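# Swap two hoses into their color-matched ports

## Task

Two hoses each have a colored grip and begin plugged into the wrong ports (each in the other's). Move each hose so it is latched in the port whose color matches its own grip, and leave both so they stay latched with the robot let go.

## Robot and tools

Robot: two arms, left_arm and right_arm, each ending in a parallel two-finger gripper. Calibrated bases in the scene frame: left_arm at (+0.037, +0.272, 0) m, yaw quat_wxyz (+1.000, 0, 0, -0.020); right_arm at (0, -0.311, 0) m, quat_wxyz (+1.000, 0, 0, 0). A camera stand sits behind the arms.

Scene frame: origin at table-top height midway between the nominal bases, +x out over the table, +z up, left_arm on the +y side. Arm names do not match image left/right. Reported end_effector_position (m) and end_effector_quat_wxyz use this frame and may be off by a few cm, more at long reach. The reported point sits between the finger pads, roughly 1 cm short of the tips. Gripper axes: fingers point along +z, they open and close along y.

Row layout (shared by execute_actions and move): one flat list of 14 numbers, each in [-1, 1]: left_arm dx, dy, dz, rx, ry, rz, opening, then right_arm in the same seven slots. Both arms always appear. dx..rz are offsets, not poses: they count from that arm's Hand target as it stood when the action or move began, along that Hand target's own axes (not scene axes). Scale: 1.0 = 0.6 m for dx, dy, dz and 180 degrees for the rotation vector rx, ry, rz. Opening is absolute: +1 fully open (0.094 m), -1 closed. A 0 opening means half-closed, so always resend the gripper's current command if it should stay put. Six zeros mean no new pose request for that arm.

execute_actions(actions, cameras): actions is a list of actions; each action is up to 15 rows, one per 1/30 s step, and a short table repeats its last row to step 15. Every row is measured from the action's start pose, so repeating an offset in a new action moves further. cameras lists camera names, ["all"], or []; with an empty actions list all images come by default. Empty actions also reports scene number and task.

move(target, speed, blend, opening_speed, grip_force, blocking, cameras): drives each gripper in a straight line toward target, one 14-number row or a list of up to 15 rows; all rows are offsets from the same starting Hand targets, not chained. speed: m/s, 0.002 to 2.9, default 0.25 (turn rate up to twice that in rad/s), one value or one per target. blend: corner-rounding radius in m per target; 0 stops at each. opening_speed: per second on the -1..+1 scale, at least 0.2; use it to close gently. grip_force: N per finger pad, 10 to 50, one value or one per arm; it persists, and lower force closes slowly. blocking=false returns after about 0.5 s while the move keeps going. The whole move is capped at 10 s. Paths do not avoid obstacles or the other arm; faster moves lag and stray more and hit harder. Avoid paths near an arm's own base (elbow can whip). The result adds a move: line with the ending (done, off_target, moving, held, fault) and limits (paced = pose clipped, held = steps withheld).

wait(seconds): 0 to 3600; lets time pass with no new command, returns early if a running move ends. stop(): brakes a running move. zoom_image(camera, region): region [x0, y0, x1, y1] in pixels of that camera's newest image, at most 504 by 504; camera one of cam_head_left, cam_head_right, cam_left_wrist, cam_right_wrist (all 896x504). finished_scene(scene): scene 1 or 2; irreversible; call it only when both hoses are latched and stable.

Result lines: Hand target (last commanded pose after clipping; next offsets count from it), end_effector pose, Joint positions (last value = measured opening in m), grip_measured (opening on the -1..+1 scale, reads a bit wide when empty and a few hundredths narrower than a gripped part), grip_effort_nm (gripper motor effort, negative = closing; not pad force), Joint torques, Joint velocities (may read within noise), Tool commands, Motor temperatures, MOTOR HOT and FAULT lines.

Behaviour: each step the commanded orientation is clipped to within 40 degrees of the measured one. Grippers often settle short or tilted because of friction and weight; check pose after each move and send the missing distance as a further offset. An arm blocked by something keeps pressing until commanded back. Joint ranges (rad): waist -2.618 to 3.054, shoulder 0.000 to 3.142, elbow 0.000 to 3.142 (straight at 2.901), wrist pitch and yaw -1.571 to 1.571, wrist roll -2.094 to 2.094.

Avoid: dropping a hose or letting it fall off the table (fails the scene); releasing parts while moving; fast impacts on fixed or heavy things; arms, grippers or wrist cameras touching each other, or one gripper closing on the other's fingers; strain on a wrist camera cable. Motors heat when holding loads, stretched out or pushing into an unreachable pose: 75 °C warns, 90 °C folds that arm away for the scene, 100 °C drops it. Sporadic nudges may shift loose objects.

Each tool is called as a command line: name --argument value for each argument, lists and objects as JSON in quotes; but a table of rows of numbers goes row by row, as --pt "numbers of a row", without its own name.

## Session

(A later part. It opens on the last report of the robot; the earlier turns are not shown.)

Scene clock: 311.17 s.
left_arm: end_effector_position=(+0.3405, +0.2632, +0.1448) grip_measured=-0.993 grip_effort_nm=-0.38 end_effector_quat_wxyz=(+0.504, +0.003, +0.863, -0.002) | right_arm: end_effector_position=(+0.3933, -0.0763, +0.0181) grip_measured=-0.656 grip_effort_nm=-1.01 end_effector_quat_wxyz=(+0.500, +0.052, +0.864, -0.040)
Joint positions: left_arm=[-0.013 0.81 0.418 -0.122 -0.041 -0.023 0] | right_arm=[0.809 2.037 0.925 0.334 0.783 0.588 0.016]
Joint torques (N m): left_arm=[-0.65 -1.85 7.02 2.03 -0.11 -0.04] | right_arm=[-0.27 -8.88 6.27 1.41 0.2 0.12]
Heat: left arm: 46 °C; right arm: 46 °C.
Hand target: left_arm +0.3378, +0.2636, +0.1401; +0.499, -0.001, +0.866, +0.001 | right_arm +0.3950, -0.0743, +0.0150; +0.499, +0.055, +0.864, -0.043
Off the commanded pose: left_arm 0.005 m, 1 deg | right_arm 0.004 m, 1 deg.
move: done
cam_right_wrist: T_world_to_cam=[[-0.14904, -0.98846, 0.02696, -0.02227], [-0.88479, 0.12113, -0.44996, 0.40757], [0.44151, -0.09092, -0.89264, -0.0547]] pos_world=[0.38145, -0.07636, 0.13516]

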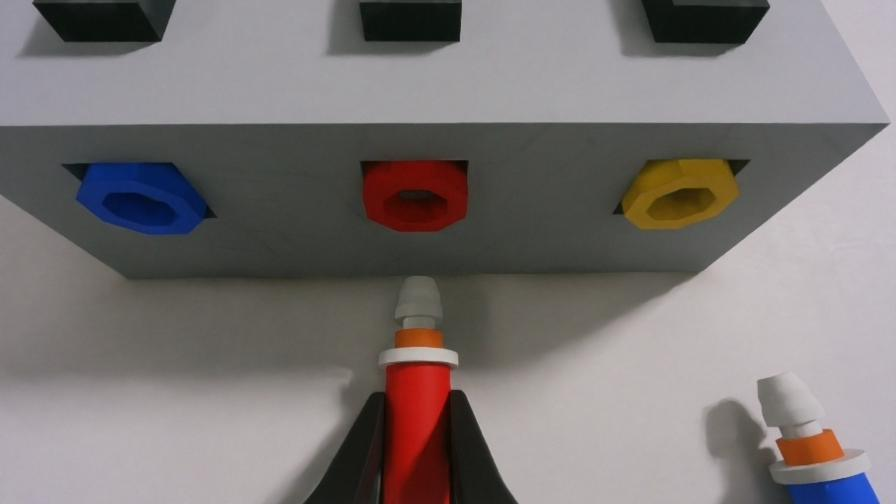

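move --pt "0 0 0 0 0 0 -1 0 0 0 0 0 0 -0.5" --pt "0 0 0 0 0 0 -1 0.0135 0 0.0065 0 0 0 -0.5" --pt "0 0 0 0 0 0 -1 0.0135 0 0.0065 0 0 0 -1" --speed 0.1 --opening_speed 1 --cameras '["cam_right_wrist"]'

Scene clock: 323.30 s.
left_arm: end_effector_position=(+0.3405, +0.2632, +0.1448) grip_measured=-0.993 grip_effort_nm=-0.37 end_effector_quat_wxyz=(+0.504, +0.003, +0.863, -0.002) | right_arm: end_effector_position=(+0.3964, -0.0761, +0.0175) grip_measured=-0.656 grip_effort_nm=-1.01 end_effector_quat_wxyz=(+0.512, +0.062, +0.856, -0.039)
Joint positions: left_arm=[-0.013 0.81 0.418 -0.122 -0.041 -0.023 0] | right_arm=[0.81 2.058 0.925 0.38 0.806 0.59 0.016]
Joint torques (N m): left_arm=[-0.65 -1.85 7.04 2.03 -0.11 -0.04] | right_arm=[-0.27 -8.53 5.56 1.3 0.01 0.11]
Motor temperatures (°C): left_arm=[31 45 44 42 30 29 29] | right_arm=[30 44 34 44 31 30 33]
Heat: left arm: 45 °C; right arm: 44 °C.
Hand target: left_arm +0.3378, +0.2636, +0.1401; +0.499, -0.001, +0.866, +0.001 | right_arm +0.3943, -0.0744, +0.0060; +0.499, +0.055, +0.864, -0.043
Off the commanded pose: left_arm 0.005 m, 1 deg | right_arm 0.012 m, 2 deg.
move: off_target (right_arm); target 3's new opening was sent with right_arm's hand 0.012 m and 2 deg from that target
cam_right_wrist: T_world_to_cam=[[-0.16563, -0.98609, 0.01357, -0.01465], [-0.86942, 0.13952, -0.47396, 0.40574], [0.46548, -0.0903, -0.88044, -0.06627]] pos_world=[0.38118, -0.07704, 0.13415]

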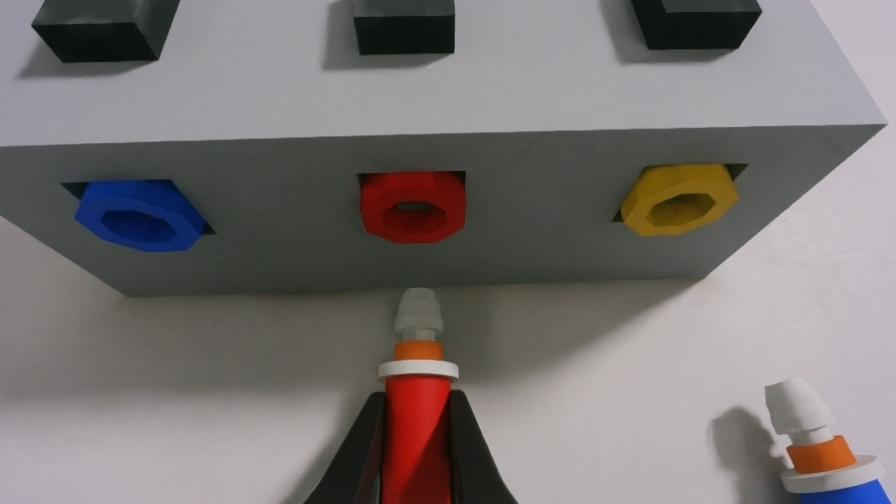

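move --pt "0 0 0 0 0 0 -1 0 0 0 0 0 0 -0.5" --pt "0 0 0 0 0 0 -1 -0.035 0 -0.02 0 0.115 0 -0.5" --pt "0 0 0 0 0 0 -1 -0.001 0 0.001 0 0.115 0 -0.5" --pt "0 0 0 0 0 0 -1 -0.001 0 0.001 0 0.115 0 -1" --speed 0.1 --opening_speed 1 --cameras '["cam_right_wrist"]'

Scene clock: 342.70 s.
left_arm: end_effector_position=(+0.3405, +0.2632, +0.1448) grip_measured=-0.993 grip_effort_nm=-0.37 end_effector_quat_wxyz=(+0.504, +0.003, +0.863, -0.002) | right_arm: end_effector_position=(+0.3984, -0.0711, +0.0193) grip_measured=-0.655 grip_effort_nm=-1.01 end_effector_quat_wxyz=(+0.350, +0.060, +0.934, -0.031)
Joint positions: left_arm=[-0.013 0.81 0.418 -0.122 -0.041 -0.023 0] | right_arm=[0.734 2.026 1.219 -0.259 0.535 0.722 0.016]
Joint torques (N m): left_arm=[-0.65 -1.87 7.02 2.03 -0.11 -0.04] | right_arm=[-1.13 -9.94 4.56 1.25 -0.08 0.12]
Heat: left arm: 44 °C; right arm: 42 °C.
Hand target: left_arm +0.3378, +0.2636, +0.1401; +0.499, -0.001, +0.866, +0.001 | right_arm +0.3951, -0.0744, +0.0063; +0.336, +0.062, +0.939, -0.032
Off the commanded pose: left_arm 0.005 m, 1 deg | right_arm 0.014 m, 2 deg.
move: off_target (right_arm); target 4's new opening was sent with right_arm's hand 0.014 m and 2 deg from that target
cam_right_wrist: T_world_to_cam=[[-0.14839, -0.98841, 0.03205, -0.01668], [-0.98066, 0.14289, -0.13378, 0.44565], [0.12765, -0.05128, -0.99049, 0.07448]] pos_world=[0.42504, -0.07635, 0.13392]

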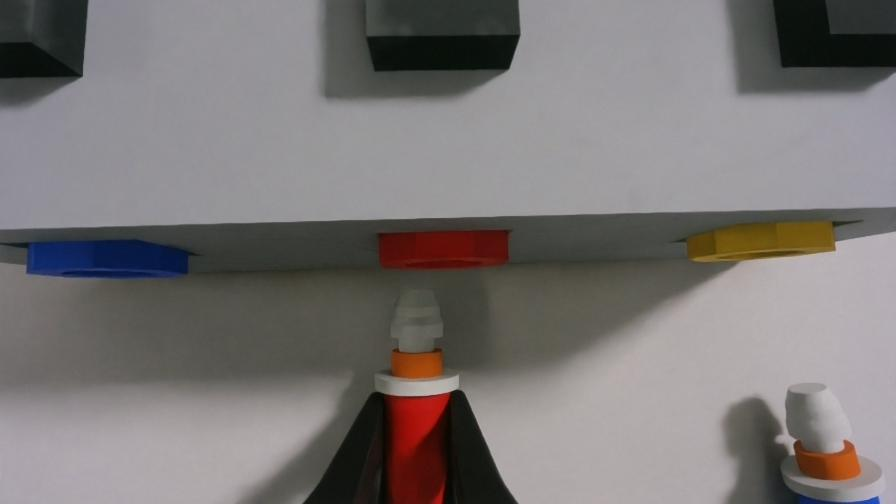

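move --pt "0 0 0 0 0 0 -1 0 0 0 0 0 0 -0.5" --pt "0 0 0 0 0 0 -1 0.023 -0.005 0.0068 0 0 0 -0.5" --pt "0 0 0 0 0 0 -1 0.023 -0.005 0.0068 0 0 0 -1" --speed 0.1 --opening_speed 1 --cameras '["cam_right_wrist"]'

Scene clock: 353.10 s.
left_arm: end_effector_position=(+0.3405, +0.2632, +0.1448) grip_measured=-0.993 grip_effort_nm=-0.37 end_effector_quat_wxyz=(+0.504, +0.003, +0.863, -0.002) | right_arm: end_effector_position=(+0.4013, -0.0721, +0.0176) grip_measured=-0.624 grip_effort_nm=-1.01 end_effector_quat_wxyz=(+0.369, +0.072, +0.926, -0.024)
Joint positions: left_arm=[-0.013 0.81 0.418 -0.122 -0.041 -0.023 0] | right_arm=[0.735 2.026 1.182 -0.183 0.557 0.73 0.018]
Joint torques (N m): left_arm=[-0.65 -1.85 7.05 2.03 -0.11 -0.05] | right_arm=[-0.28 -9.66 3.15 1 -0.22 0.14]
Heat: left arm: 44 °C; right arm: 43 °C.
Hand target: left_arm +0.3378, +0.2636, +0.1401; +0.499, -0.001, +0.866, +0.001 | right_arm +0.3867, -0.0766, -0.0056; +0.336, +0.062, +0.939, -0.032
Off the commanded pose: left_arm 0.005 m, 1 deg | right_arm 0.028 m, 4 deg.
move: off_target (right_arm); target 3's new opening was sent with right_arm's hand 0.027 m and 4 deg from that target
cam_right_wrist: T_world_to_cam=[[-0.16524, -0.98622, 0.00769, -0.00987], [-0.97169, 0.16146, -0.17247, 0.44683], [0.16885, -0.03597, -0.98498, 0.05673]] pos_world=[0.42297, -0.07984, 0.13302]

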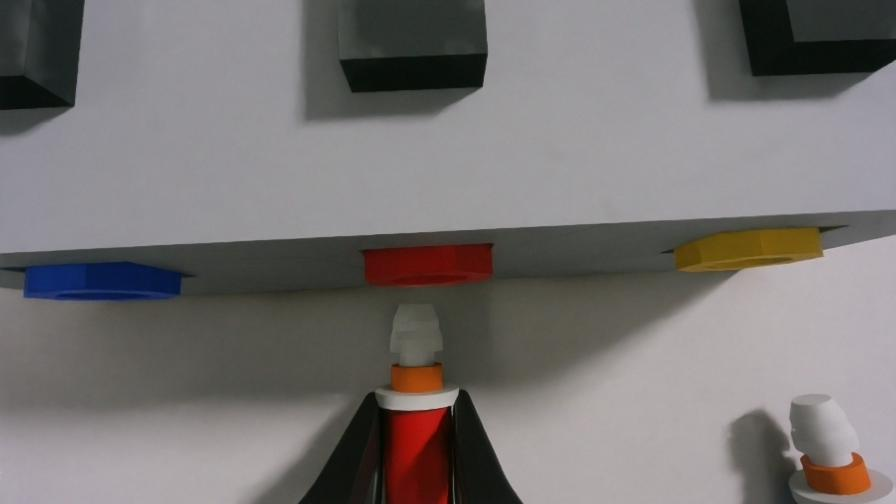

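move --pt "0 0 0 0 0 0 -1 0 0 0 0 0 0 -0.5" --pt "0 0 0 0 0 0 -1 -0.04 0 -0.0385 0 -0.11 0 -0.5" --pt "0 0 0 0 0 0 -1 -0.033 0.002 -0.019 0 -0.11 0 -0.5" --pt "0 0 0 0 0 0 -1 -0.033 0.002 -0.019 0 -0.11 0 -1" --speed 0.15 --opening_speed 1 --cameras '["cam_right_wrist"]'

Scene clock: 366.73 s.
left_arm: end_effector_position=(+0.3405, +0.2632, +0.1448) grip_measured=-0.993 grip_effort_nm=-0.37 end_effector_quat_wxyz=(+0.504, +0.003, +0.863, -0.002) | right_arm: end_effector_position=(+0.3941, -0.0728, +0.0189) grip_measured=-0.655 grip_effort_nm=-1.01 end_effector_quat_wxyz=(+0.489, +0.054, +0.870, -0.037)
Joint positions: left_arm=[-0.013 0.81 0.418 -0.122 -0.041 -0.023 0] | right_arm=[0.809 2.033 0.955 0.274 0.768 0.611 0.016]
Joint torques (N m): left_arm=[-0.65 -1.85 7.05 2.03 -0.11 -0.05] | right_arm=[-0.76 -9.85 4.19 1.72 0.24 -0.02]
Heat: left arm: 44 °C; right arm: 43 °C.
Hand target: left_arm +0.3378, +0.2636, +0.1401; +0.499, -0.001, +0.866, +0.001 | right_arm +0.3948, -0.0761, +0.0157; +0.492, +0.056, +0.868, -0.043
Off the commanded pose: left_arm 0.005 m, 1 deg | right_arm 0.005 m, 1 deg.
move: done
cam_right_wrist: T_world_to_cam=[[-0.14966, -0.98848, 0.02263, -0.01838], [-0.89502, 0.12572, -0.42794, 0.41213], [0.42016, -0.0843, -0.90352, -0.04481]] pos_world=[0.38494, -0.07375, 0.13629]

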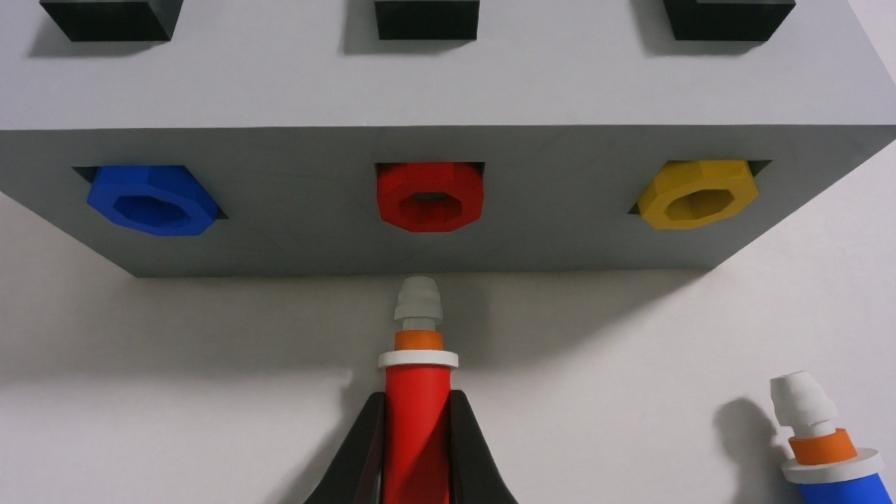

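move --pt "0 0 0 0 0 0 -1 -0.0383 0.0057 -0.1122 0 -0.006 0 -1" --pt "0 0 0 0 0 0 -1 -0.0635 0.0152 -0.0432 0 -0.006 0 -1" --speed 0.12 --cameras '["cam_right_wrist"]'

zoom_image --camera "cam_right_wrist" --region '[320, 180, 520, 400]'

Scene clock: 393.83 s.
left_arm: end_effector_position=(+0.3405, +0.2632, +0.1448) grip_measured=-0.993 grip_effort_nm=-0.38 end_effector_quat_wxyz=(+0.504, +0.003, +0.863, -0.002) | right_arm: end_effector_position=(+0.3829, -0.0770, +0.0507) grip_measured=-0.655 grip_effort_nm=-1.01 end_effector_quat_wxyz=(+0.487, +0.047, +0.870, -0.063)
Joint positions: left_arm=[-0.013 0.81 0.418 -0.122 -0.041 -0.023 0] | right_arm=[0.834 1.929 0.981 0.093 0.814 0.622 0.016]
Joint torques (N m): left_arm=[-0.65 -1.85 7.04 2.04 -0.11 -0.04] | right_arm=[-0.75 -9.78 8.21 1.74 0.11 -0.03]
Heat: left arm: 44 °C; right arm: 43 °C.
Hand target: left_arm +0.3378, +0.2636, +0.1401; +0.499, -0.001, +0.866, +0.001 | right_arm +0.3936, -0.0659, +0.0615; +0.500, +0.055, +0.863, -0.043
Off the commanded pose: left_arm 0.005 m, 1 deg | right_arm 0.019 m, 3 deg.
move: off_target (right_arm)
cam_right_wrist: T_world_to_cam=[[-0.16072, -0.98412, 0.0753, -0.02292], [-0.89716, 0.11386, -0.42678, 0.41617], [0.41143, -0.13614, -0.90122, -0.01257]] pos_world=[0.37486, -0.07166, 0.16801]

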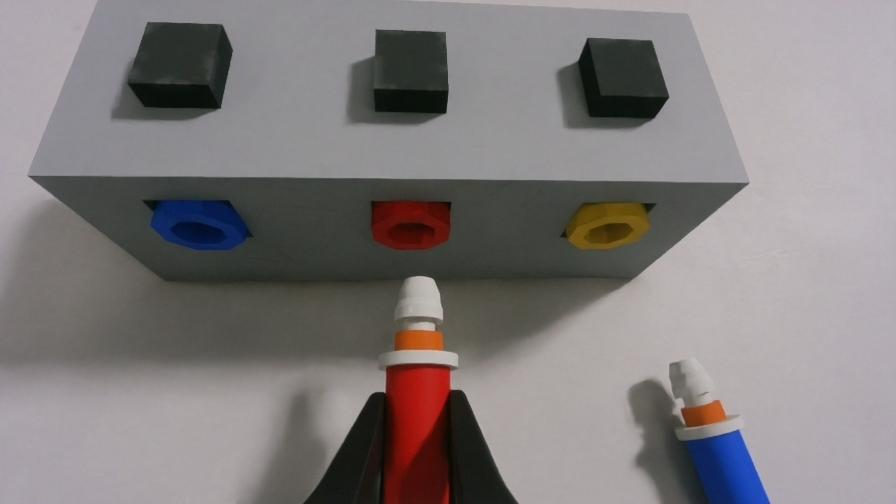

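Scaled by 2.291 from the camera's image (finer frame: 1280x720).

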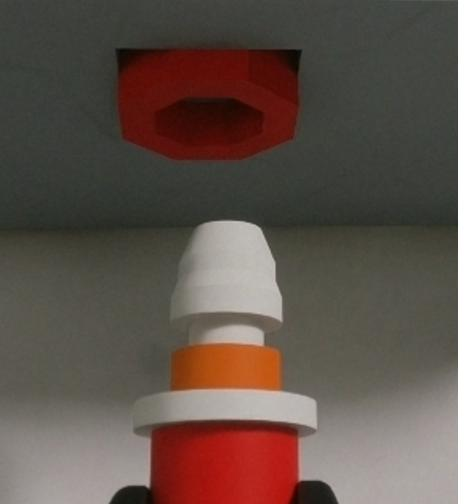

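move --target '[0,0,0,0,0,0,-1,-0.0115,0.0063,0.0195,0,-0.003,0,-1]' --speed 0.12 --cameras '["cam_right_wrist"]'

zoom_image --camera "cam_right_wrist" --region '[320, 180, 520, 400]'

Scene clock: 404.97 s.
left_arm: end_effector_position=(+0.3405, +0.2632, +0.1448) grip_measured=-0.993 grip_effort_nm=-0.37 end_effector_quat_wxyz=(+0.504, +0.003, +0.863, -0.002) | right_arm: end_effector_position=(+0.3954, -0.0741, +0.0499) grip_measured=-0.655 grip_effort_nm=-1.01 end_effector_quat_wxyz=(+0.490, +0.045, +0.868, -0.063)
Joint positions: left_arm=[-0.013 0.81 0.418 -0.122 -0.041 -0.023 0] | right_arm=[0.814 1.963 1.016 0.117 0.804 0.591 0.016]
Joint torques (N m): left_arm=[-0.66 -1.84 7.05 2.03 -0.12 -0.04] | right_arm=[-0.95 -10.14 8.42 1.75 0.09 -0.01]
Heat: left arm: 44 °C; right arm: 42 °C.
Hand target: left_arm +0.3378, +0.2636, +0.1401; +0.499, -0.001, +0.866, +0.001 | right_arm +0.4075, -0.0639, +0.0617; +0.505, +0.055, +0.861, -0.043
Off the commanded pose: left_arm 0.005 m, 1 deg | right_arm 0.020 m, 3 deg.
move: off_target (right_arm)
cam_right_wrist: T_world_to_cam=[[-0.15769, -0.98453, 0.07633, -0.0193], [-0.8948, 0.10977, -0.43276, 0.42573], [0.41769, -0.13654, -0.89827, -0.02072]] pos_world=[0.38656, -0.06856, 0.1671]

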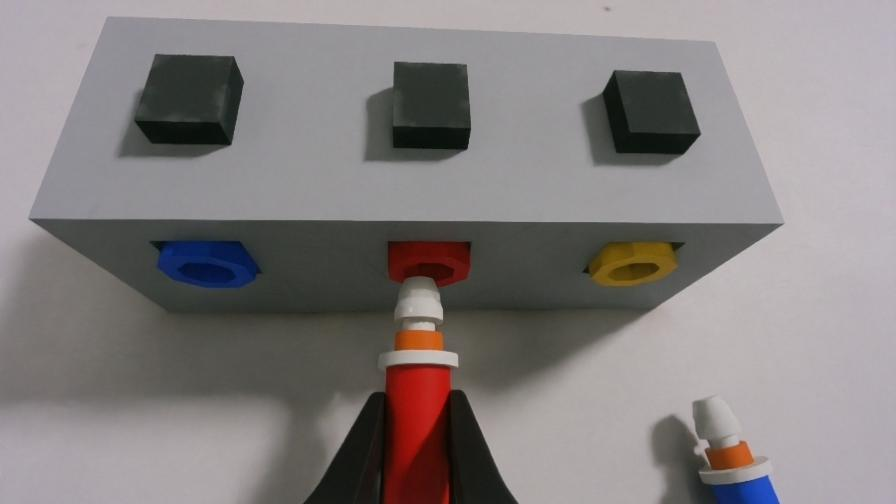

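Scaled by 2.291 from the camera's image (finer frame: 1280x720).

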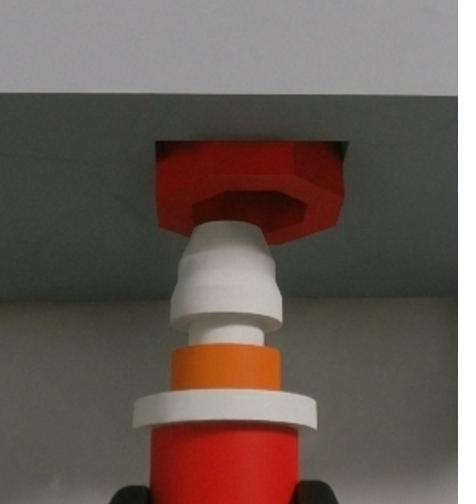

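move --pt "0 0 0 0 0 0 -1 0.004 -0.006 -0.007 0 0 0 -1" --pt "0 0 0 0 0 0 -1 -0.0085 -0.005 0.010 0 -0.003 0 -1" --speed 0.1 --cameras '["cam_right_wrist"]'

zoom_image --camera "cam_right_wrist" --region '[320, 180, 520, 400]'

Scene clock: 413.67 s.
left_arm: end_effector_position=(+0.3405, +0.2632, +0.1448) grip_measured=-0.993 grip_effort_nm=-0.37 end_effector_quat_wxyz=(+0.504, +0.003, +0.863, -0.002) | right_arm: end_effector_position=(+0.3969, -0.0733, +0.0496) grip_measured=-0.655 grip_effort_nm=-1.01 end_effector_quat_wxyz=(+0.488, +0.035, +0.870, -0.063)
Joint positions: left_arm=[-0.013 0.81 0.418 -0.122 -0.041 -0.023 0] | right_arm=[0.809 1.963 1.016 0.125 0.79 0.565 0.016]
Joint torques (N m): left_arm=[-0.64 -1.85 7.02 2.03 -0.12 -0.04] | right_arm=[-2.35 -9.81 8.32 2 0.12 -0.05]
Heat: left arm: 44 °C; right arm: 42 °C.
Hand target: left_arm +0.3378, +0.2636, +0.1401; +0.499, -0.001, +0.866, +0.001 | right_arm +0.4147, -0.0679, +0.0633; +0.509, +0.055, +0.858, -0.044
Off the commanded pose: left_arm 0.005 m, 1 deg | right_arm 0.023 m, 4 deg.
move: off_target (right_arm)
cam_right_wrist: T_world_to_cam=[[-0.14007, -0.98631, 0.08704, -0.02604], [-0.8991, 0.08988, -0.42842, 0.42701], [0.41473, -0.13826, -0.89938, -0.02037]] pos_world=[0.38872, -0.06688, 0.16689]

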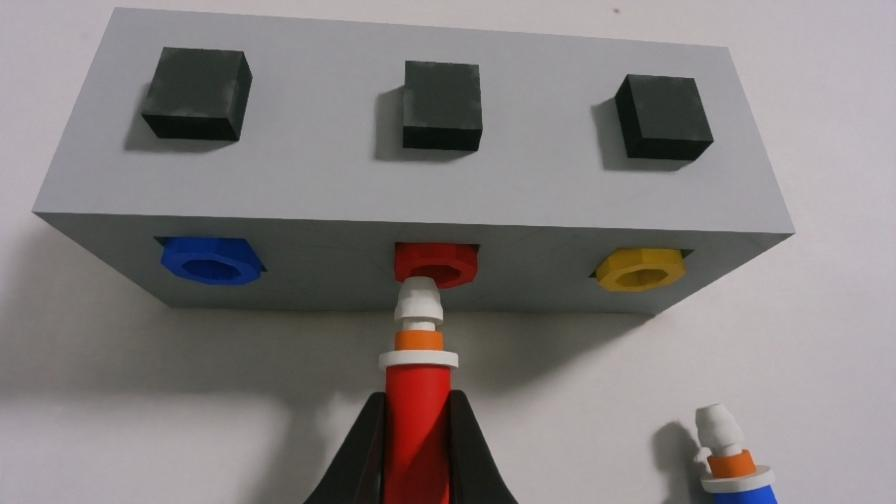

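Scaled by 2.291 from the camera's image (finer frame: 1280x720).

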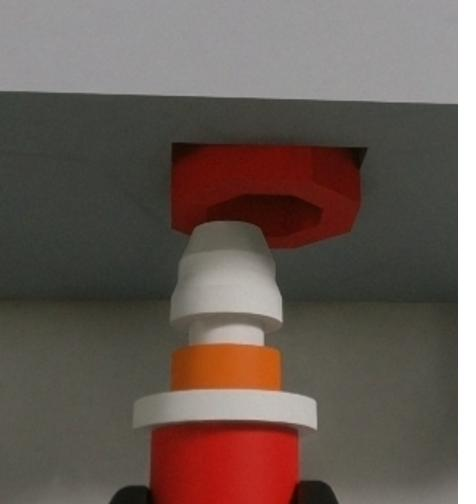

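move --pt "0 0 0 0 0 0 -1 0.0253 -0.0047 -0.0527 0 0 0 -1" --pt "0 0 0 0 0 0 -1 -0.0047 -0.005 -0.0018 0 0 0 -1" --speed 0.1 --cameras '["cam_right_wrist"]'

zoom_image --camera "cam_right_wrist" --region '[320, 180, 520, 400]'

Scene clock: 426.90 s.
left_arm: end_effector_position=(+0.3405, +0.2632, +0.1448) grip_measured=-0.993 grip_effort_nm=-0.37 end_effector_quat_wxyz=(+0.504, +0.003, +0.863, -0.002) | right_arm: end_effector_position=(+0.3959, -0.0813, +0.0486) grip_measured=-0.655 grip_effort_nm=-1.01 end_effector_quat_wxyz=(+0.485, +0.035, +0.871, -0.069)
Joint positions: left_arm=[-0.013 0.81 0.418 -0.122 -0.041 -0.023 0] | right_arm=[0.798 1.95 0.997 0.123 0.788 0.559 0.016]
Joint torques (N m): left_arm=[-0.64 -1.85 7.05 2.04 -0.12 -0.04] | right_arm=[-1.69 -10.13 9.2 1.99 0.13 -0.01]
Heat: left arm: 44 °C; right arm: 42 °C.
Hand target: left_arm +0.3378, +0.2636, +0.1401; +0.499, -0.001, +0.866, +0.001 | right_arm +0.4148, -0.0709, +0.0664; +0.509, +0.055, +0.858, -0.044
Off the commanded pose: left_arm 0.005 m, 1 deg | right_arm 0.028 m, 5 deg.
move: off_target (right_arm)
cam_right_wrist: T_world_to_cam=[[-0.14635, -0.98449, 0.09674, -0.03182], [-0.90156, 0.09249, -0.42266, 0.42722], [0.40715, -0.14907, -0.90111, -0.01971]] pos_world=[0.38854, -0.07378, 0.16588]

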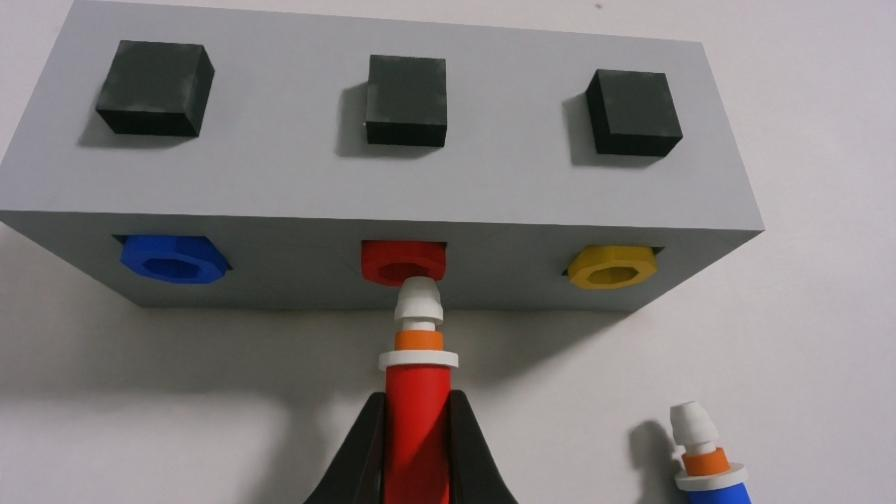

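Scaled by 2.291 from the camera's image (finer frame: 1280x720).

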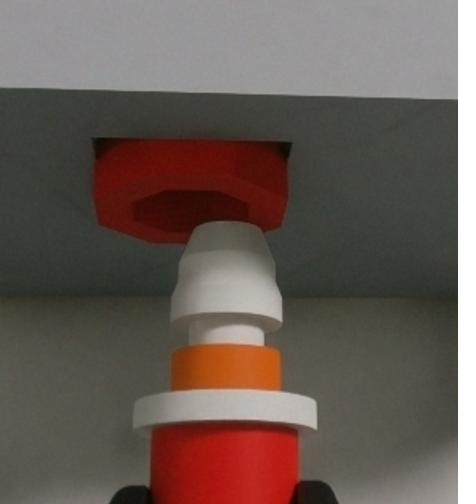

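move --pt "0 0 0 0 0 0 -1 0.0233 0.004 -0.0577 0 0 0 -1" --pt "0 0 0 0 0 0 -1 -0.0065 0.004 -0.0035 0 -0.004 0 -1" --speed 0.1 --cameras '["cam_right_wrist"]'

zoom_image --camera "cam_right_wrist" --region '[320, 180, 520, 400]'

Scene clock: 435.67 s.
left_arm: end_effector_position=(+0.3405, +0.2632, +0.1448) grip_measured=-0.993 grip_effort_nm=-0.38 end_effector_quat_wxyz=(+0.504, +0.003, +0.863, -0.002) | right_arm: end_effector_position=(+0.4006, -0.0780, +0.0546) grip_measured=-0.655 grip_effort_nm=-1.01 end_effector_quat_wxyz=(+0.493, +0.039, +0.867, -0.065)
Joint positions: left_arm=[-0.013 0.81 0.418 -0.122 -0.041 -0.023 0] | right_arm=[0.797 1.952 1.012 0.134 0.794 0.554 0.016]
Joint torques (N m): left_arm=[-0.65 -1.85 7.04 2.03 -0.12 -0.05] | right_arm=[-1.16 -10.39 8.65 1.92 0.15 -0.01]
Heat: left arm: 45 °C; right arm: 42 °C.
Hand target: left_arm +0.3378, +0.2636, +0.1401; +0.499, -0.001, +0.866, +0.001 | right_arm +0.4152, -0.0685, +0.0708; +0.514, +0.055, +0.855, -0.044
Off the commanded pose: left_arm 0.005 m, 1 deg | right_arm 0.024 m, 4 deg.
move: off_target (right_arm)
cam_right_wrist: T_world_to_cam=[[-0.14983, -0.98511, 0.08431, -0.0264], [-0.89314, 0.09828, -0.4389, 0.43169], [0.42408, -0.14106, -0.89457, -0.02226]] pos_world=[0.39104, -0.07157, 0.17178]

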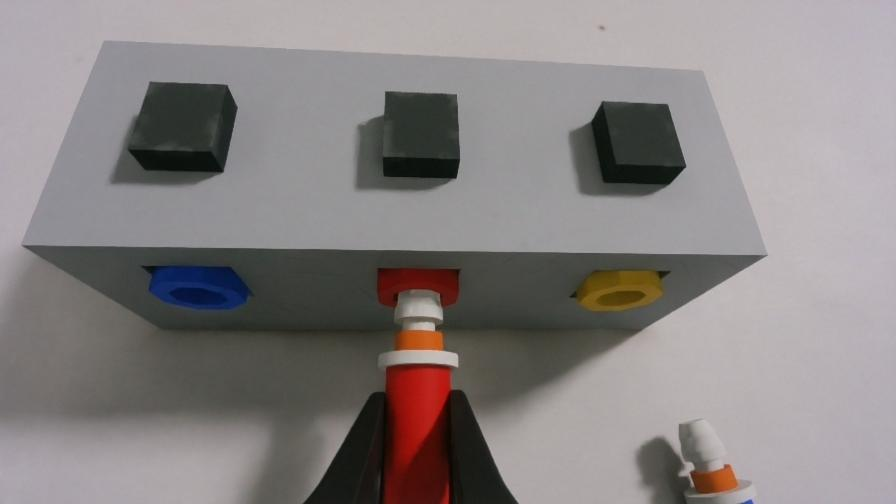

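Scaled by 2.291 from the camera's image (finer frame: 1280x720).

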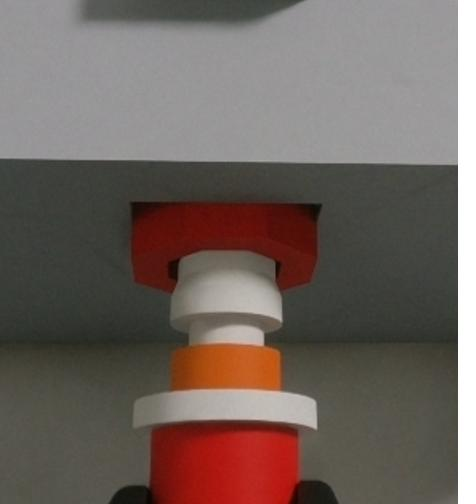

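move --target '[0,0,0,0,0,0,-1,-0.07,0.0035,0.058,0.005,-0.03,0.02,-1]' --speed 0.2 --cameras '["cam_right_wrist"]'

zoom_image --camera "cam_right_wrist" --region '[320, 200, 520, 420]'

Scene clock: 447.03 s.
left_arm: end_effector_position=(+0.3405, +0.2632, +0.1448) grip_measured=-0.993 grip_effort_nm=-0.38 end_effector_quat_wxyz=(+0.504, +0.003, +0.863, -0.002) | right_arm: end_effector_position=(+0.4088, -0.0793, +0.0550) grip_measured=-0.655 grip_effort_nm=-1.01 end_effector_quat_wxyz=(+0.492, +0.017, +0.866, -0.085)
Joint positions: left_arm=[-0.013 0.81 0.418 -0.122 -0.041 -0.023 0] | right_arm=[0.783 1.974 1.042 0.128 0.798 0.487 0.016]
Joint torques (N m): left_arm=[-0.65 -1.85 7.02 2.03 -0.12 -0.04] | right_arm=[-6.58 -8.49 12.55 3.17 0.18 -0.1]
Heat: left arm: 45 °C; right arm: 42 °C.
Hand target: left_arm +0.3378, +0.2636, +0.1401; +0.499, -0.001, +0.866, +0.001 | right_arm +0.4653, -0.0729, +0.0915; +0.554, +0.083, +0.827, -0.037
Off the commanded pose: left_arm 0.005 m, 1 deg | right_arm 0.068 m, 13 deg.
move: off_target (right_arm)
cam_right_wrist: T_world_to_cam=[[-0.13265, -0.98103, 0.14139, -0.03628], [-0.89722, 0.05823, -0.43772, 0.43769], [0.42118, -0.18492, -0.88792, -0.0283]] pos_world=[0.39981, -0.06631, 0.17159]

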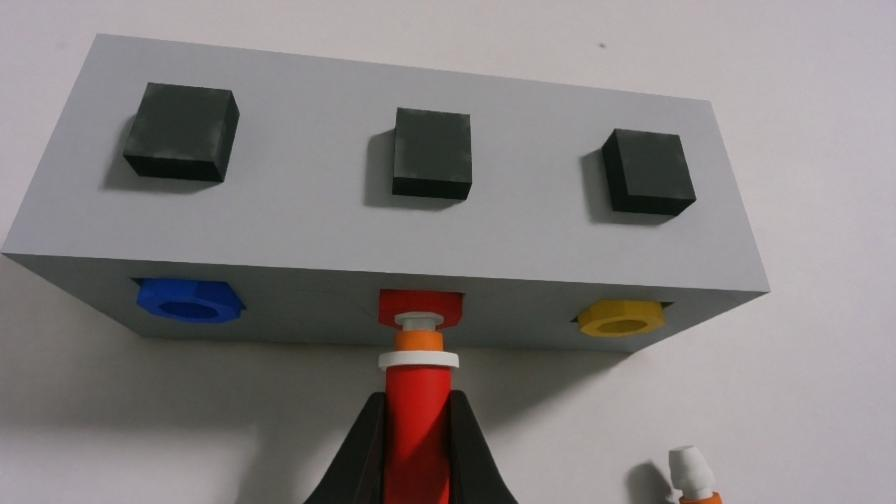

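Scaled by 2.291 from the camera's image (finer frame: 1280x720).

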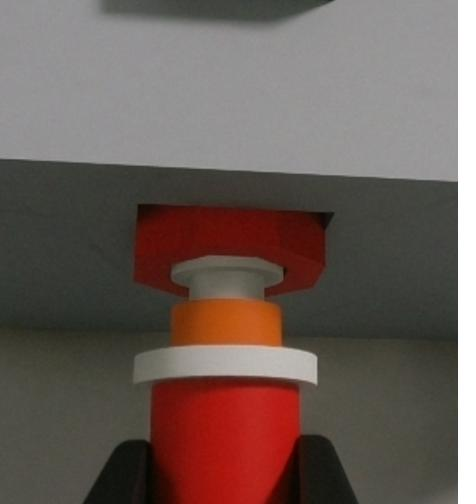

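move --target '[0,0,0,0,0,0,-1,-0.032,-0.003,0.041,0.008,-0.012,0.025,-1]' --speed 0.25 --cameras '["cam_right_wrist"]'

zoom_image --camera "cam_right_wrist" --region '[320, 200, 520, 420]'

Scene clock: 454.93 s.
left_arm: end_effector_position=(+0.3405, +0.2632, +0.1448) grip_measured=-0.993 grip_effort_nm=-0.37 end_effector_quat_wxyz=(+0.504, +0.003, +0.863, -0.002) | right_arm: end_effector_position=(+0.4188, -0.0807, +0.0562) grip_measured=-0.655 grip_effort_nm=-1.01 end_effector_quat_wxyz=(+0.488, +0.025, +0.868, -0.090)
Joint positions: left_arm=[-0.013 0.81 0.418 -0.122 -0.041 -0.023 0] | right_arm=[0.765 1.995 1.09 0.094 0.794 0.491 0.016]
Joint torques (N m): left_arm=[-0.65 -1.87 7.02 2.04 -0.11 -0.04] | right_arm=[-8.91 -8.12 13.53 3.69 0.25 0.12]
Heat: left arm: 45 °C; right arm: 44 °C.
Hand target: left_arm +0.3378, +0.2636, +0.1401; +0.499, -0.001, +0.866, +0.001 | right_arm +0.4946, -0.0805, +0.0998; +0.570, +0.122, +0.812, -0.027
Off the commanded pose: left_arm 0.005 m, 1 deg | right_arm 0.087 m, 17 deg.
move: off_target (right_arm)
cam_right_wrist: T_world_to_cam=[[-0.14887, -0.97855, 0.14239, -0.0296], [-0.89934, 0.07411, -0.43093, 0.44913], [0.41114, -0.19221, -0.89108, -0.02779]] pos_world=[0.41094, -0.06759, 0.173]

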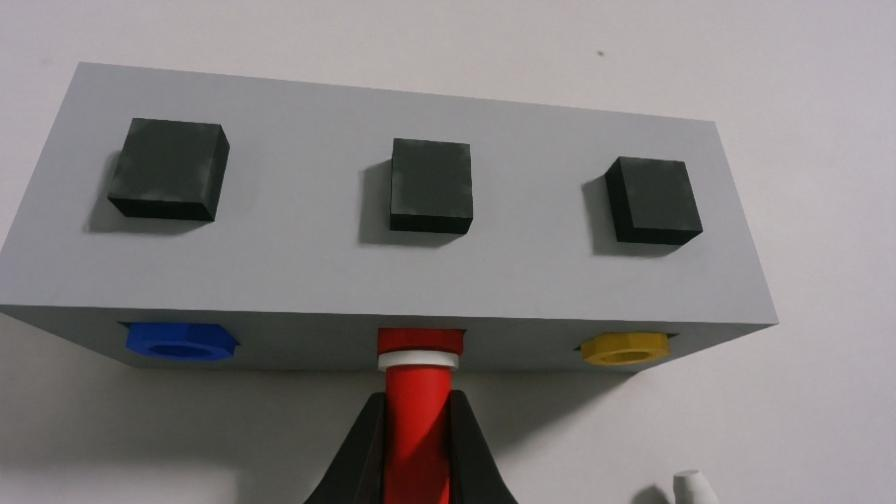

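Scaled by 2.291 from the camera's image (finer frame: 1280x720).

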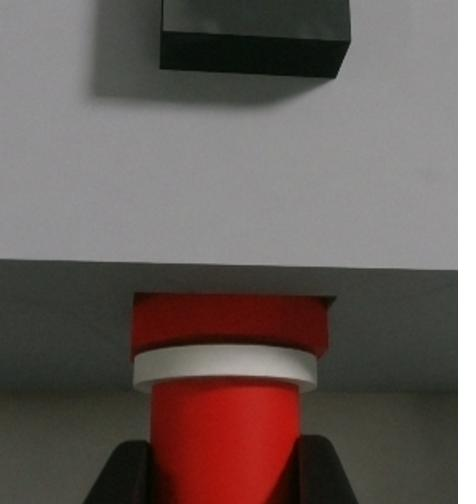

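move --pt "0 0 0 0 0 0 -1 0.0908 -0.0295 -0.0978 -0.04 0.05 -0.04 -1" --pt "0 0 0 0 0 0 -1 0.0908 -0.0295 -0.0978 -0.04 0.05 -0.04 -0.3" --pt "0 0 0 0 0 0 -1 -0.0075 -0.028 -0.178 -0.069 0.0567 -0.066 -0.3" --pt "0 0 0 0 0 0 -1 0.0262 -0.2028 -0.1842 -0.069 0.0567 -0.066 -0.2" --cameras '["cam_right_wrist"]'

zoom_image --camera "cam_right_wrist" --region '[0, 0, 504, 504]'

Scene clock: 491.17 s.
left_arm: end_effector_position=(+0.3405, +0.2632, +0.1448) grip_measured=-0.993 grip_effort_nm=-0.37 end_effector_quat_wxyz=(+0.504, +0.003, +0.863, -0.002) | right_arm: end_effector_position=(+0.3584, -0.1763, +0.1041) grip_measured=-0.202 grip_effort_nm=0.13 end_effector_quat_wxyz=(+0.486, -0.025, +0.874, +0.002)
Joint positions: left_arm=[-0.013 0.81 0.418 -0.122 -0.041 -0.023 0] | right_arm=[0.553 1.398 0.595 0.181 0.437 0.27 0.037]
Joint torques (N m): left_arm=[-0.64 -1.85 7.02 2.03 -0.11 -0.04] | right_arm=[-0.88 -7.64 5.29 2.11 -0.13 -0.05]
Motor temperatures (°C): left_arm=[31 41 45 45 29 29 29] | right_arm=[32 41 46 56 30 30 34]
Heat: left arm: 45 °C; right arm: 56 °C.
Hand target: left_arm +0.3378, +0.2636, +0.1401; +0.499, -0.001, +0.866, +0.001 | right_arm +0.3602, -0.1754, +0.1122; +0.499, -0.023, +0.866, +0.013
Off the commanded pose: left_arm 0.005 m, 1 deg | right_arm 0.008 m, 2 deg.
move: done; target 2's new opening was sent with right_arm's hand 0.015 m and 3 deg from that target
cam_right_wrist: T_world_to_cam=[[0.02591, -0.99914, 0.03224, -0.19382], [-0.90784, -0.03702, -0.41768, 0.40458], [0.41852, -0.01845, -0.90802, 0.05105]] pos_world=[0.35095, -0.17773, 0.22159]

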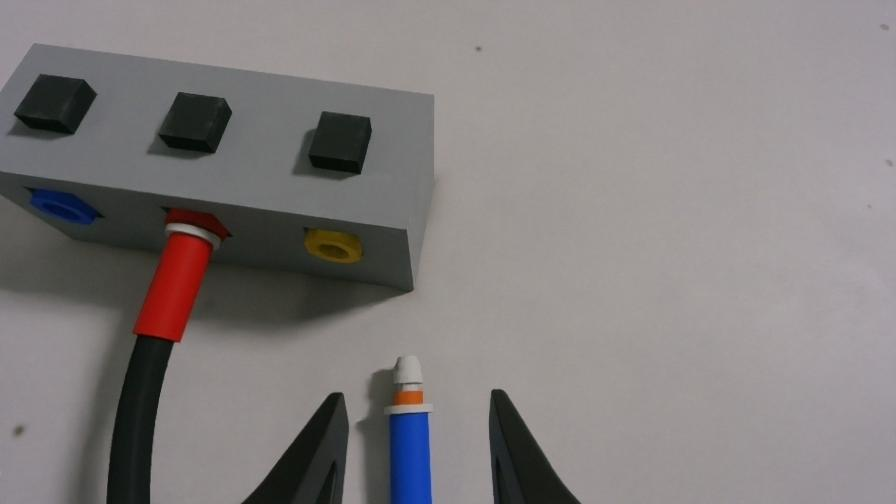

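Scaled by 1.000.

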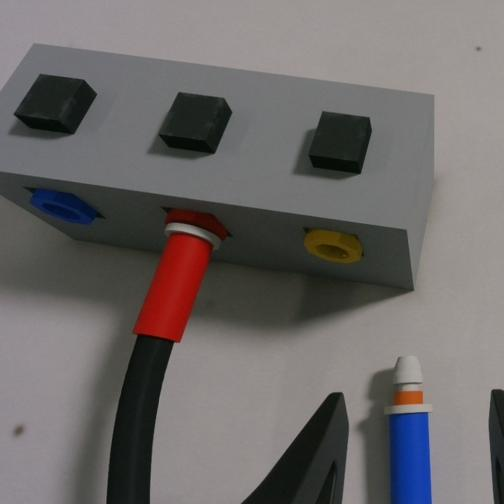

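move --pt "0 0 0 0 0 0 -1 0.1452 0.006 0.0685 -0.0144 0 -0.0083 -0.2" --pt "0 0 0 0 0 0 -1 0.1452 0.006 0.0685 -0.0144 0 -0.0083 -1" --cameras '["cam_right_wrist"]' --opening_speed 1 --speed 0.2

Scene clock: 504.50 s.
left_arm: end_effector_position=(+0.3405, +0.2632, +0.1448) grip_measured=-0.993 grip_effort_nm=-0.37 end_effector_quat_wxyz=(+0.504, +0.003, +0.863, -0.002) | right_arm: end_effector_position=(+0.3520, -0.1727, +0.0169) grip_measured=-0.656 grip_effort_nm=-1.01 end_effector_quat_wxyz=(+0.497, -0.042, +0.867, +0.020)
Joint positions: left_arm=[-0.013 0.81 0.418 -0.122 -0.041 -0.023 0] | right_arm=[0.553 1.753 0.387 0.785 0.396 0.24 0.016]
Joint torques (N m): left_arm=[-0.65 -1.85 7.04 2.03 -0.12 -0.04] | right_arm=[-0.94 -6.05 3.08 2.14 -0.18 -0.05]
Heat: left arm: 46 °C; right arm: 53 °C.
Hand target: left_arm +0.3378, +0.2636, +0.1401; +0.499, -0.001, +0.866, +0.001 | right_arm +0.3520, -0.1723, +0.0163; +0.499, -0.045, +0.865, +0.026
Off the commanded pose: left_arm 0.005 m, 1 deg | right_arm 0.001 m, 1 deg.
move: done
cam_right_wrist: T_world_to_cam=[[0.07428, -0.99708, 0.0177, -0.20353], [-0.89459, -0.07447, -0.44063, 0.35171], [0.44066, 0.0169, -0.89751, -0.02729]] pos_world=[0.34178, -0.17629, 0.13409]

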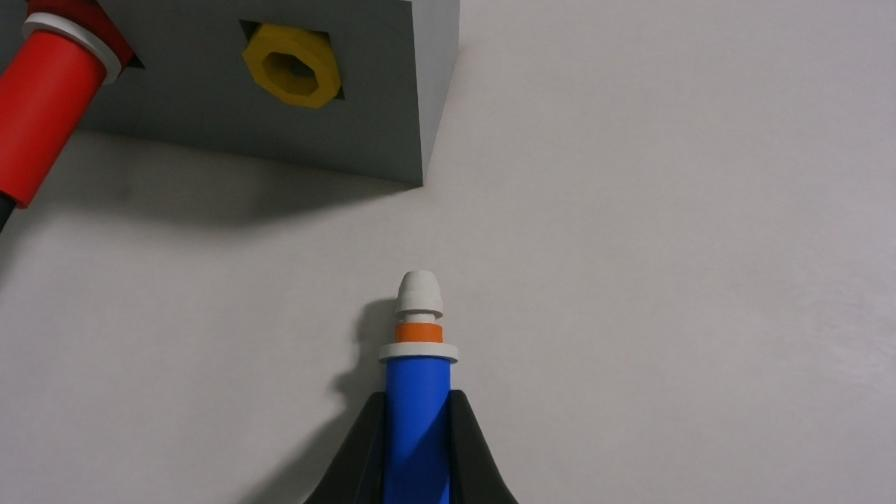

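move --pt "0 0 0 0 0 0 -1 -0.209 0.0407 -0.1495 0 0 0 -1" --pt "0 0 0 0 0 0 -1 -0.223 0.2788 -0.1132 0.0707 -0.0111 0.0323 -1" --pt "0 0 0 0 0 0 -1 -0.0858 0.2778 -0.0243 0.0707 -0.0111 0.0323 -1" --pt "0 0 0 0 0 0 -1 -0.1177 0.2593 0.0533 0.0707 -0.0111 0.0323 -1" --cameras '["cam_right_wrist"]' --speed '[0.25,0.25,0.2,0.12]' --blend '[0.03,0.03,0,0]'

zoom_image --camera "cam_right_wrist" --region '[320, 180, 520, 400]'

Scene clock: 535.30 s.
left_arm: end_effector_position=(+0.3405, +0.2632, +0.1448) grip_measured=-0.993 grip_effort_nm=-0.37 end_effector_quat_wxyz=(+0.504, +0.003, +0.863, -0.002) | right_arm: end_effector_position=(+0.3894, -0.0224, +0.0521) grip_measured=-0.656 grip_effort_nm=-1.01 end_effector_quat_wxyz=(+0.503, +0.045, +0.861, -0.064)
Joint positions: left_arm=[-0.013 0.81 0.418 -0.122 -0.041 -0.023 0] | right_arm=[0.92 2.076 1.196 -0.007 0.893 0.688 0.016]
Joint torques (N m): left_arm=[-0.64 -1.87 7.05 2.03 -0.12 -0.04] | right_arm=[-0.61 -11.11 8.36 1.66 0.13 0]
Motor temperatures (°C): left_arm=[31 40 45 46 29 29 29] | right_arm=[30 39 38 49 30 30 34]
Heat: left arm: 46 °C; right arm: 49 °C.
Hand target: left_arm +0.3378, +0.2636, +0.1401; +0.499, -0.001, +0.866, +0.001 | right_arm +0.3983, -0.0109, +0.0612; +0.514, +0.054, +0.855, -0.044
Off the commanded pose: left_arm 0.005 m, 1 deg | right_arm 0.017 m, 3 deg.
move: off_target (right_arm)
cam_right_wrist: T_world_to_cam=[[-0.16085, -0.98411, 0.07515, 0.03165], [-0.88144, 0.10898, -0.45955, 0.41182], [0.44406, -0.14015, -0.88497, -0.02023]] pos_world=[0.37707, -0.01656, 0.16897]

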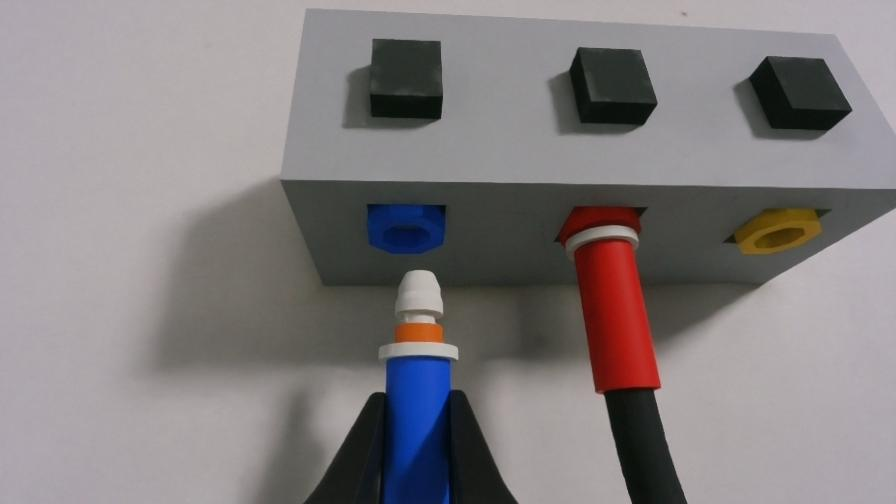

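Scaled by 2.291 from the camera's image (finer frame: 1280x720).

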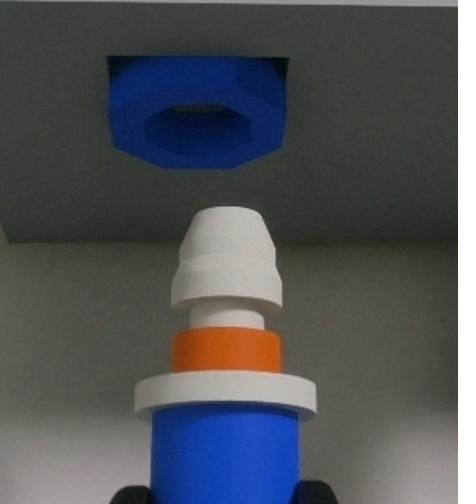

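move --target '[0,0,0,0,0,0,-1,-0.0183,0.0088,0.0242,0,0,0,-1]' --cameras '["cam_right_wrist"]' --speed 0.12

zoom_image --camera "cam_right_wrist" --region '[320, 180, 520, 400]'

Scene clock: 551.00 s.
left_arm: end_effector_position=(+0.3405, +0.2632, +0.1448) grip_measured=-0.993 grip_effort_nm=-0.37 end_effector_quat_wxyz=(+0.504, +0.003, +0.863, -0.002) | right_arm: end_effector_position=(+0.4078, -0.0197, +0.0539) grip_measured=-0.656 grip_effort_nm=-1.01 end_effector_quat_wxyz=(+0.503, +0.046, +0.861, -0.064)
Joint positions: left_arm=[-0.013 0.81 0.418 -0.122 -0.041 -0.023 0] | right_arm=[0.889 2.113 1.259 -0.006 0.874 0.653 0.016]
Joint torques (N m): left_arm=[-0.66 -1.85 7.01 2.03 -0.11 -0.04] | right_arm=[-0.66 -11.85 8.7 1.66 0.1 0.01]
Heat: left arm: 46 °C; right arm: 47 °C.
Hand target: left_arm +0.3378, +0.2636, +0.1401; +0.499, -0.001, +0.866, +0.001 | right_arm +0.4169, -0.0082, +0.0640; +0.514, +0.054, +0.855, -0.044
Off the commanded pose: left_arm 0.005 m, 1 deg | right_arm 0.018 m, 3 deg.
move: off_target (right_arm)
cam_right_wrist: T_world_to_cam=[[-0.16328, -0.98373, 0.07496, 0.03824], [-0.88096, 0.11117, -0.45994, 0.42847], [0.44413, -0.14114, -0.88478, -0.02649]] pos_world=[0.39547, -0.01376, 0.17077]

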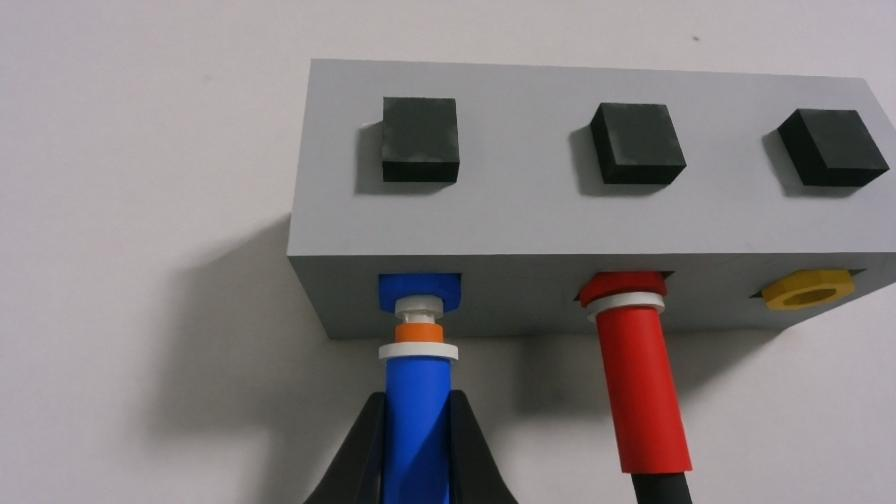

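Scaled by 2.291 from the camera's image (finer frame: 1280x720).

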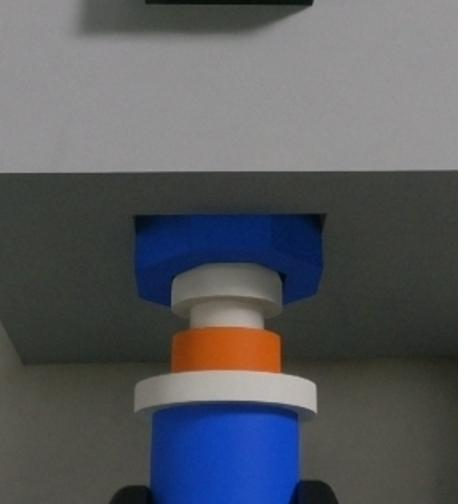

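move --pt "0 0 0 0 0 0 -1 -0.07 0.0035 0.058 0.005 -0.03 0.02 -1" --pt "0 0 0 0 0 0 -1 -0.105 0.003 0.097 0.013 -0.042 0.045 -1" --cameras '["cam_right_wrist"]' --speed '[0.2,0.25]' --blend '[0.01,0]'

zoom_image --camera "cam_right_wrist" --region '[320, 200, 520, 420]'

Scene clock: 562.60 s.
left_arm: end_effector_position=(+0.3405, +0.2632, +0.1448) grip_measured=-0.993 grip_effort_nm=-0.37 end_effector_quat_wxyz=(+0.504, +0.003, +0.863, -0.002) | right_arm: end_effector_position=(+0.4191, -0.0234, +0.0553) grip_measured=-0.656 grip_effort_nm=-1.01 end_effector_quat_wxyz=(+0.500, +0.026, +0.859, -0.106)
Joint positions: left_arm=[-0.013 0.81 0.418 -0.122 -0.041 -0.023 0] | right_arm=[0.874 2.152 1.331 -0.067 0.909 0.592 0.016]
Joint torques (N m): left_arm=[-0.65 -1.85 7.02 2.04 -0.11 -0.04] | right_arm=[-9.52 -9.89 13.61 3.7 0.11 -0.05]
Heat: left arm: 46 °C; right arm: 46 °C.
Hand target: left_arm +0.3378, +0.2636, +0.1401; +0.499, -0.001, +0.866, +0.001 | right_arm +0.4973, -0.0170, +0.0924; +0.570, +0.122, +0.812, -0.029
Off the commanded pose: left_arm 0.005 m, 1 deg | right_arm 0.087 m, 17 deg.
move: off_target (right_arm)
cam_right_wrist: T_world_to_cam=[[-0.16966, -0.97127, 0.16688, 0.03423], [-0.88437, 0.07533, -0.46067, 0.44009], [0.43486, -0.22574, -0.87174, -0.0296]] pos_world=[0.40788, -0.00659, 0.17122]

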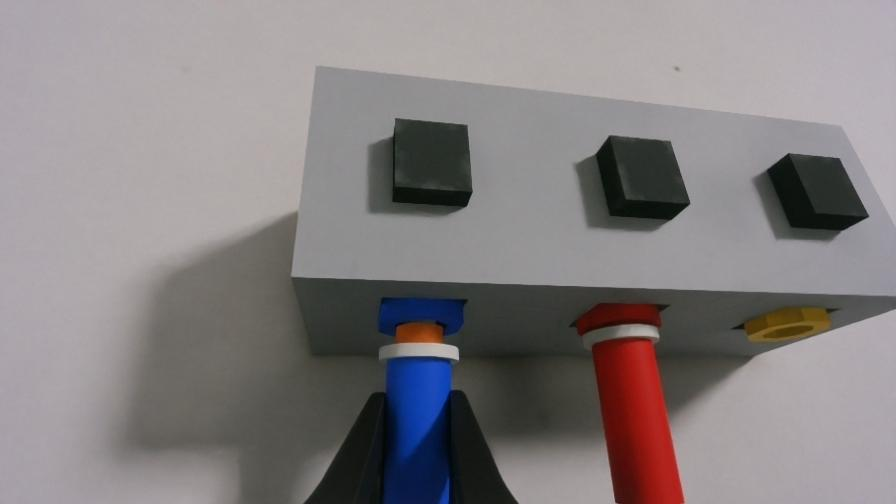

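Scaled by 2.291 from the camera's image (finer frame: 1280x720).

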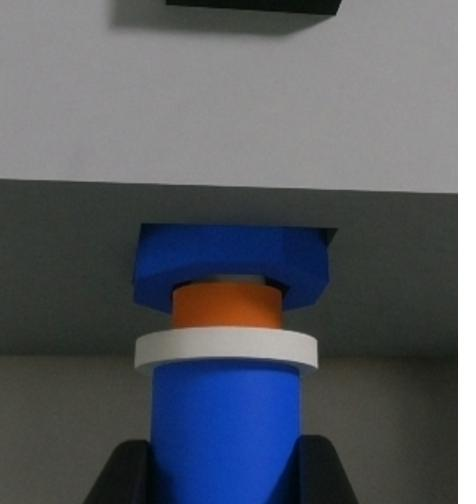

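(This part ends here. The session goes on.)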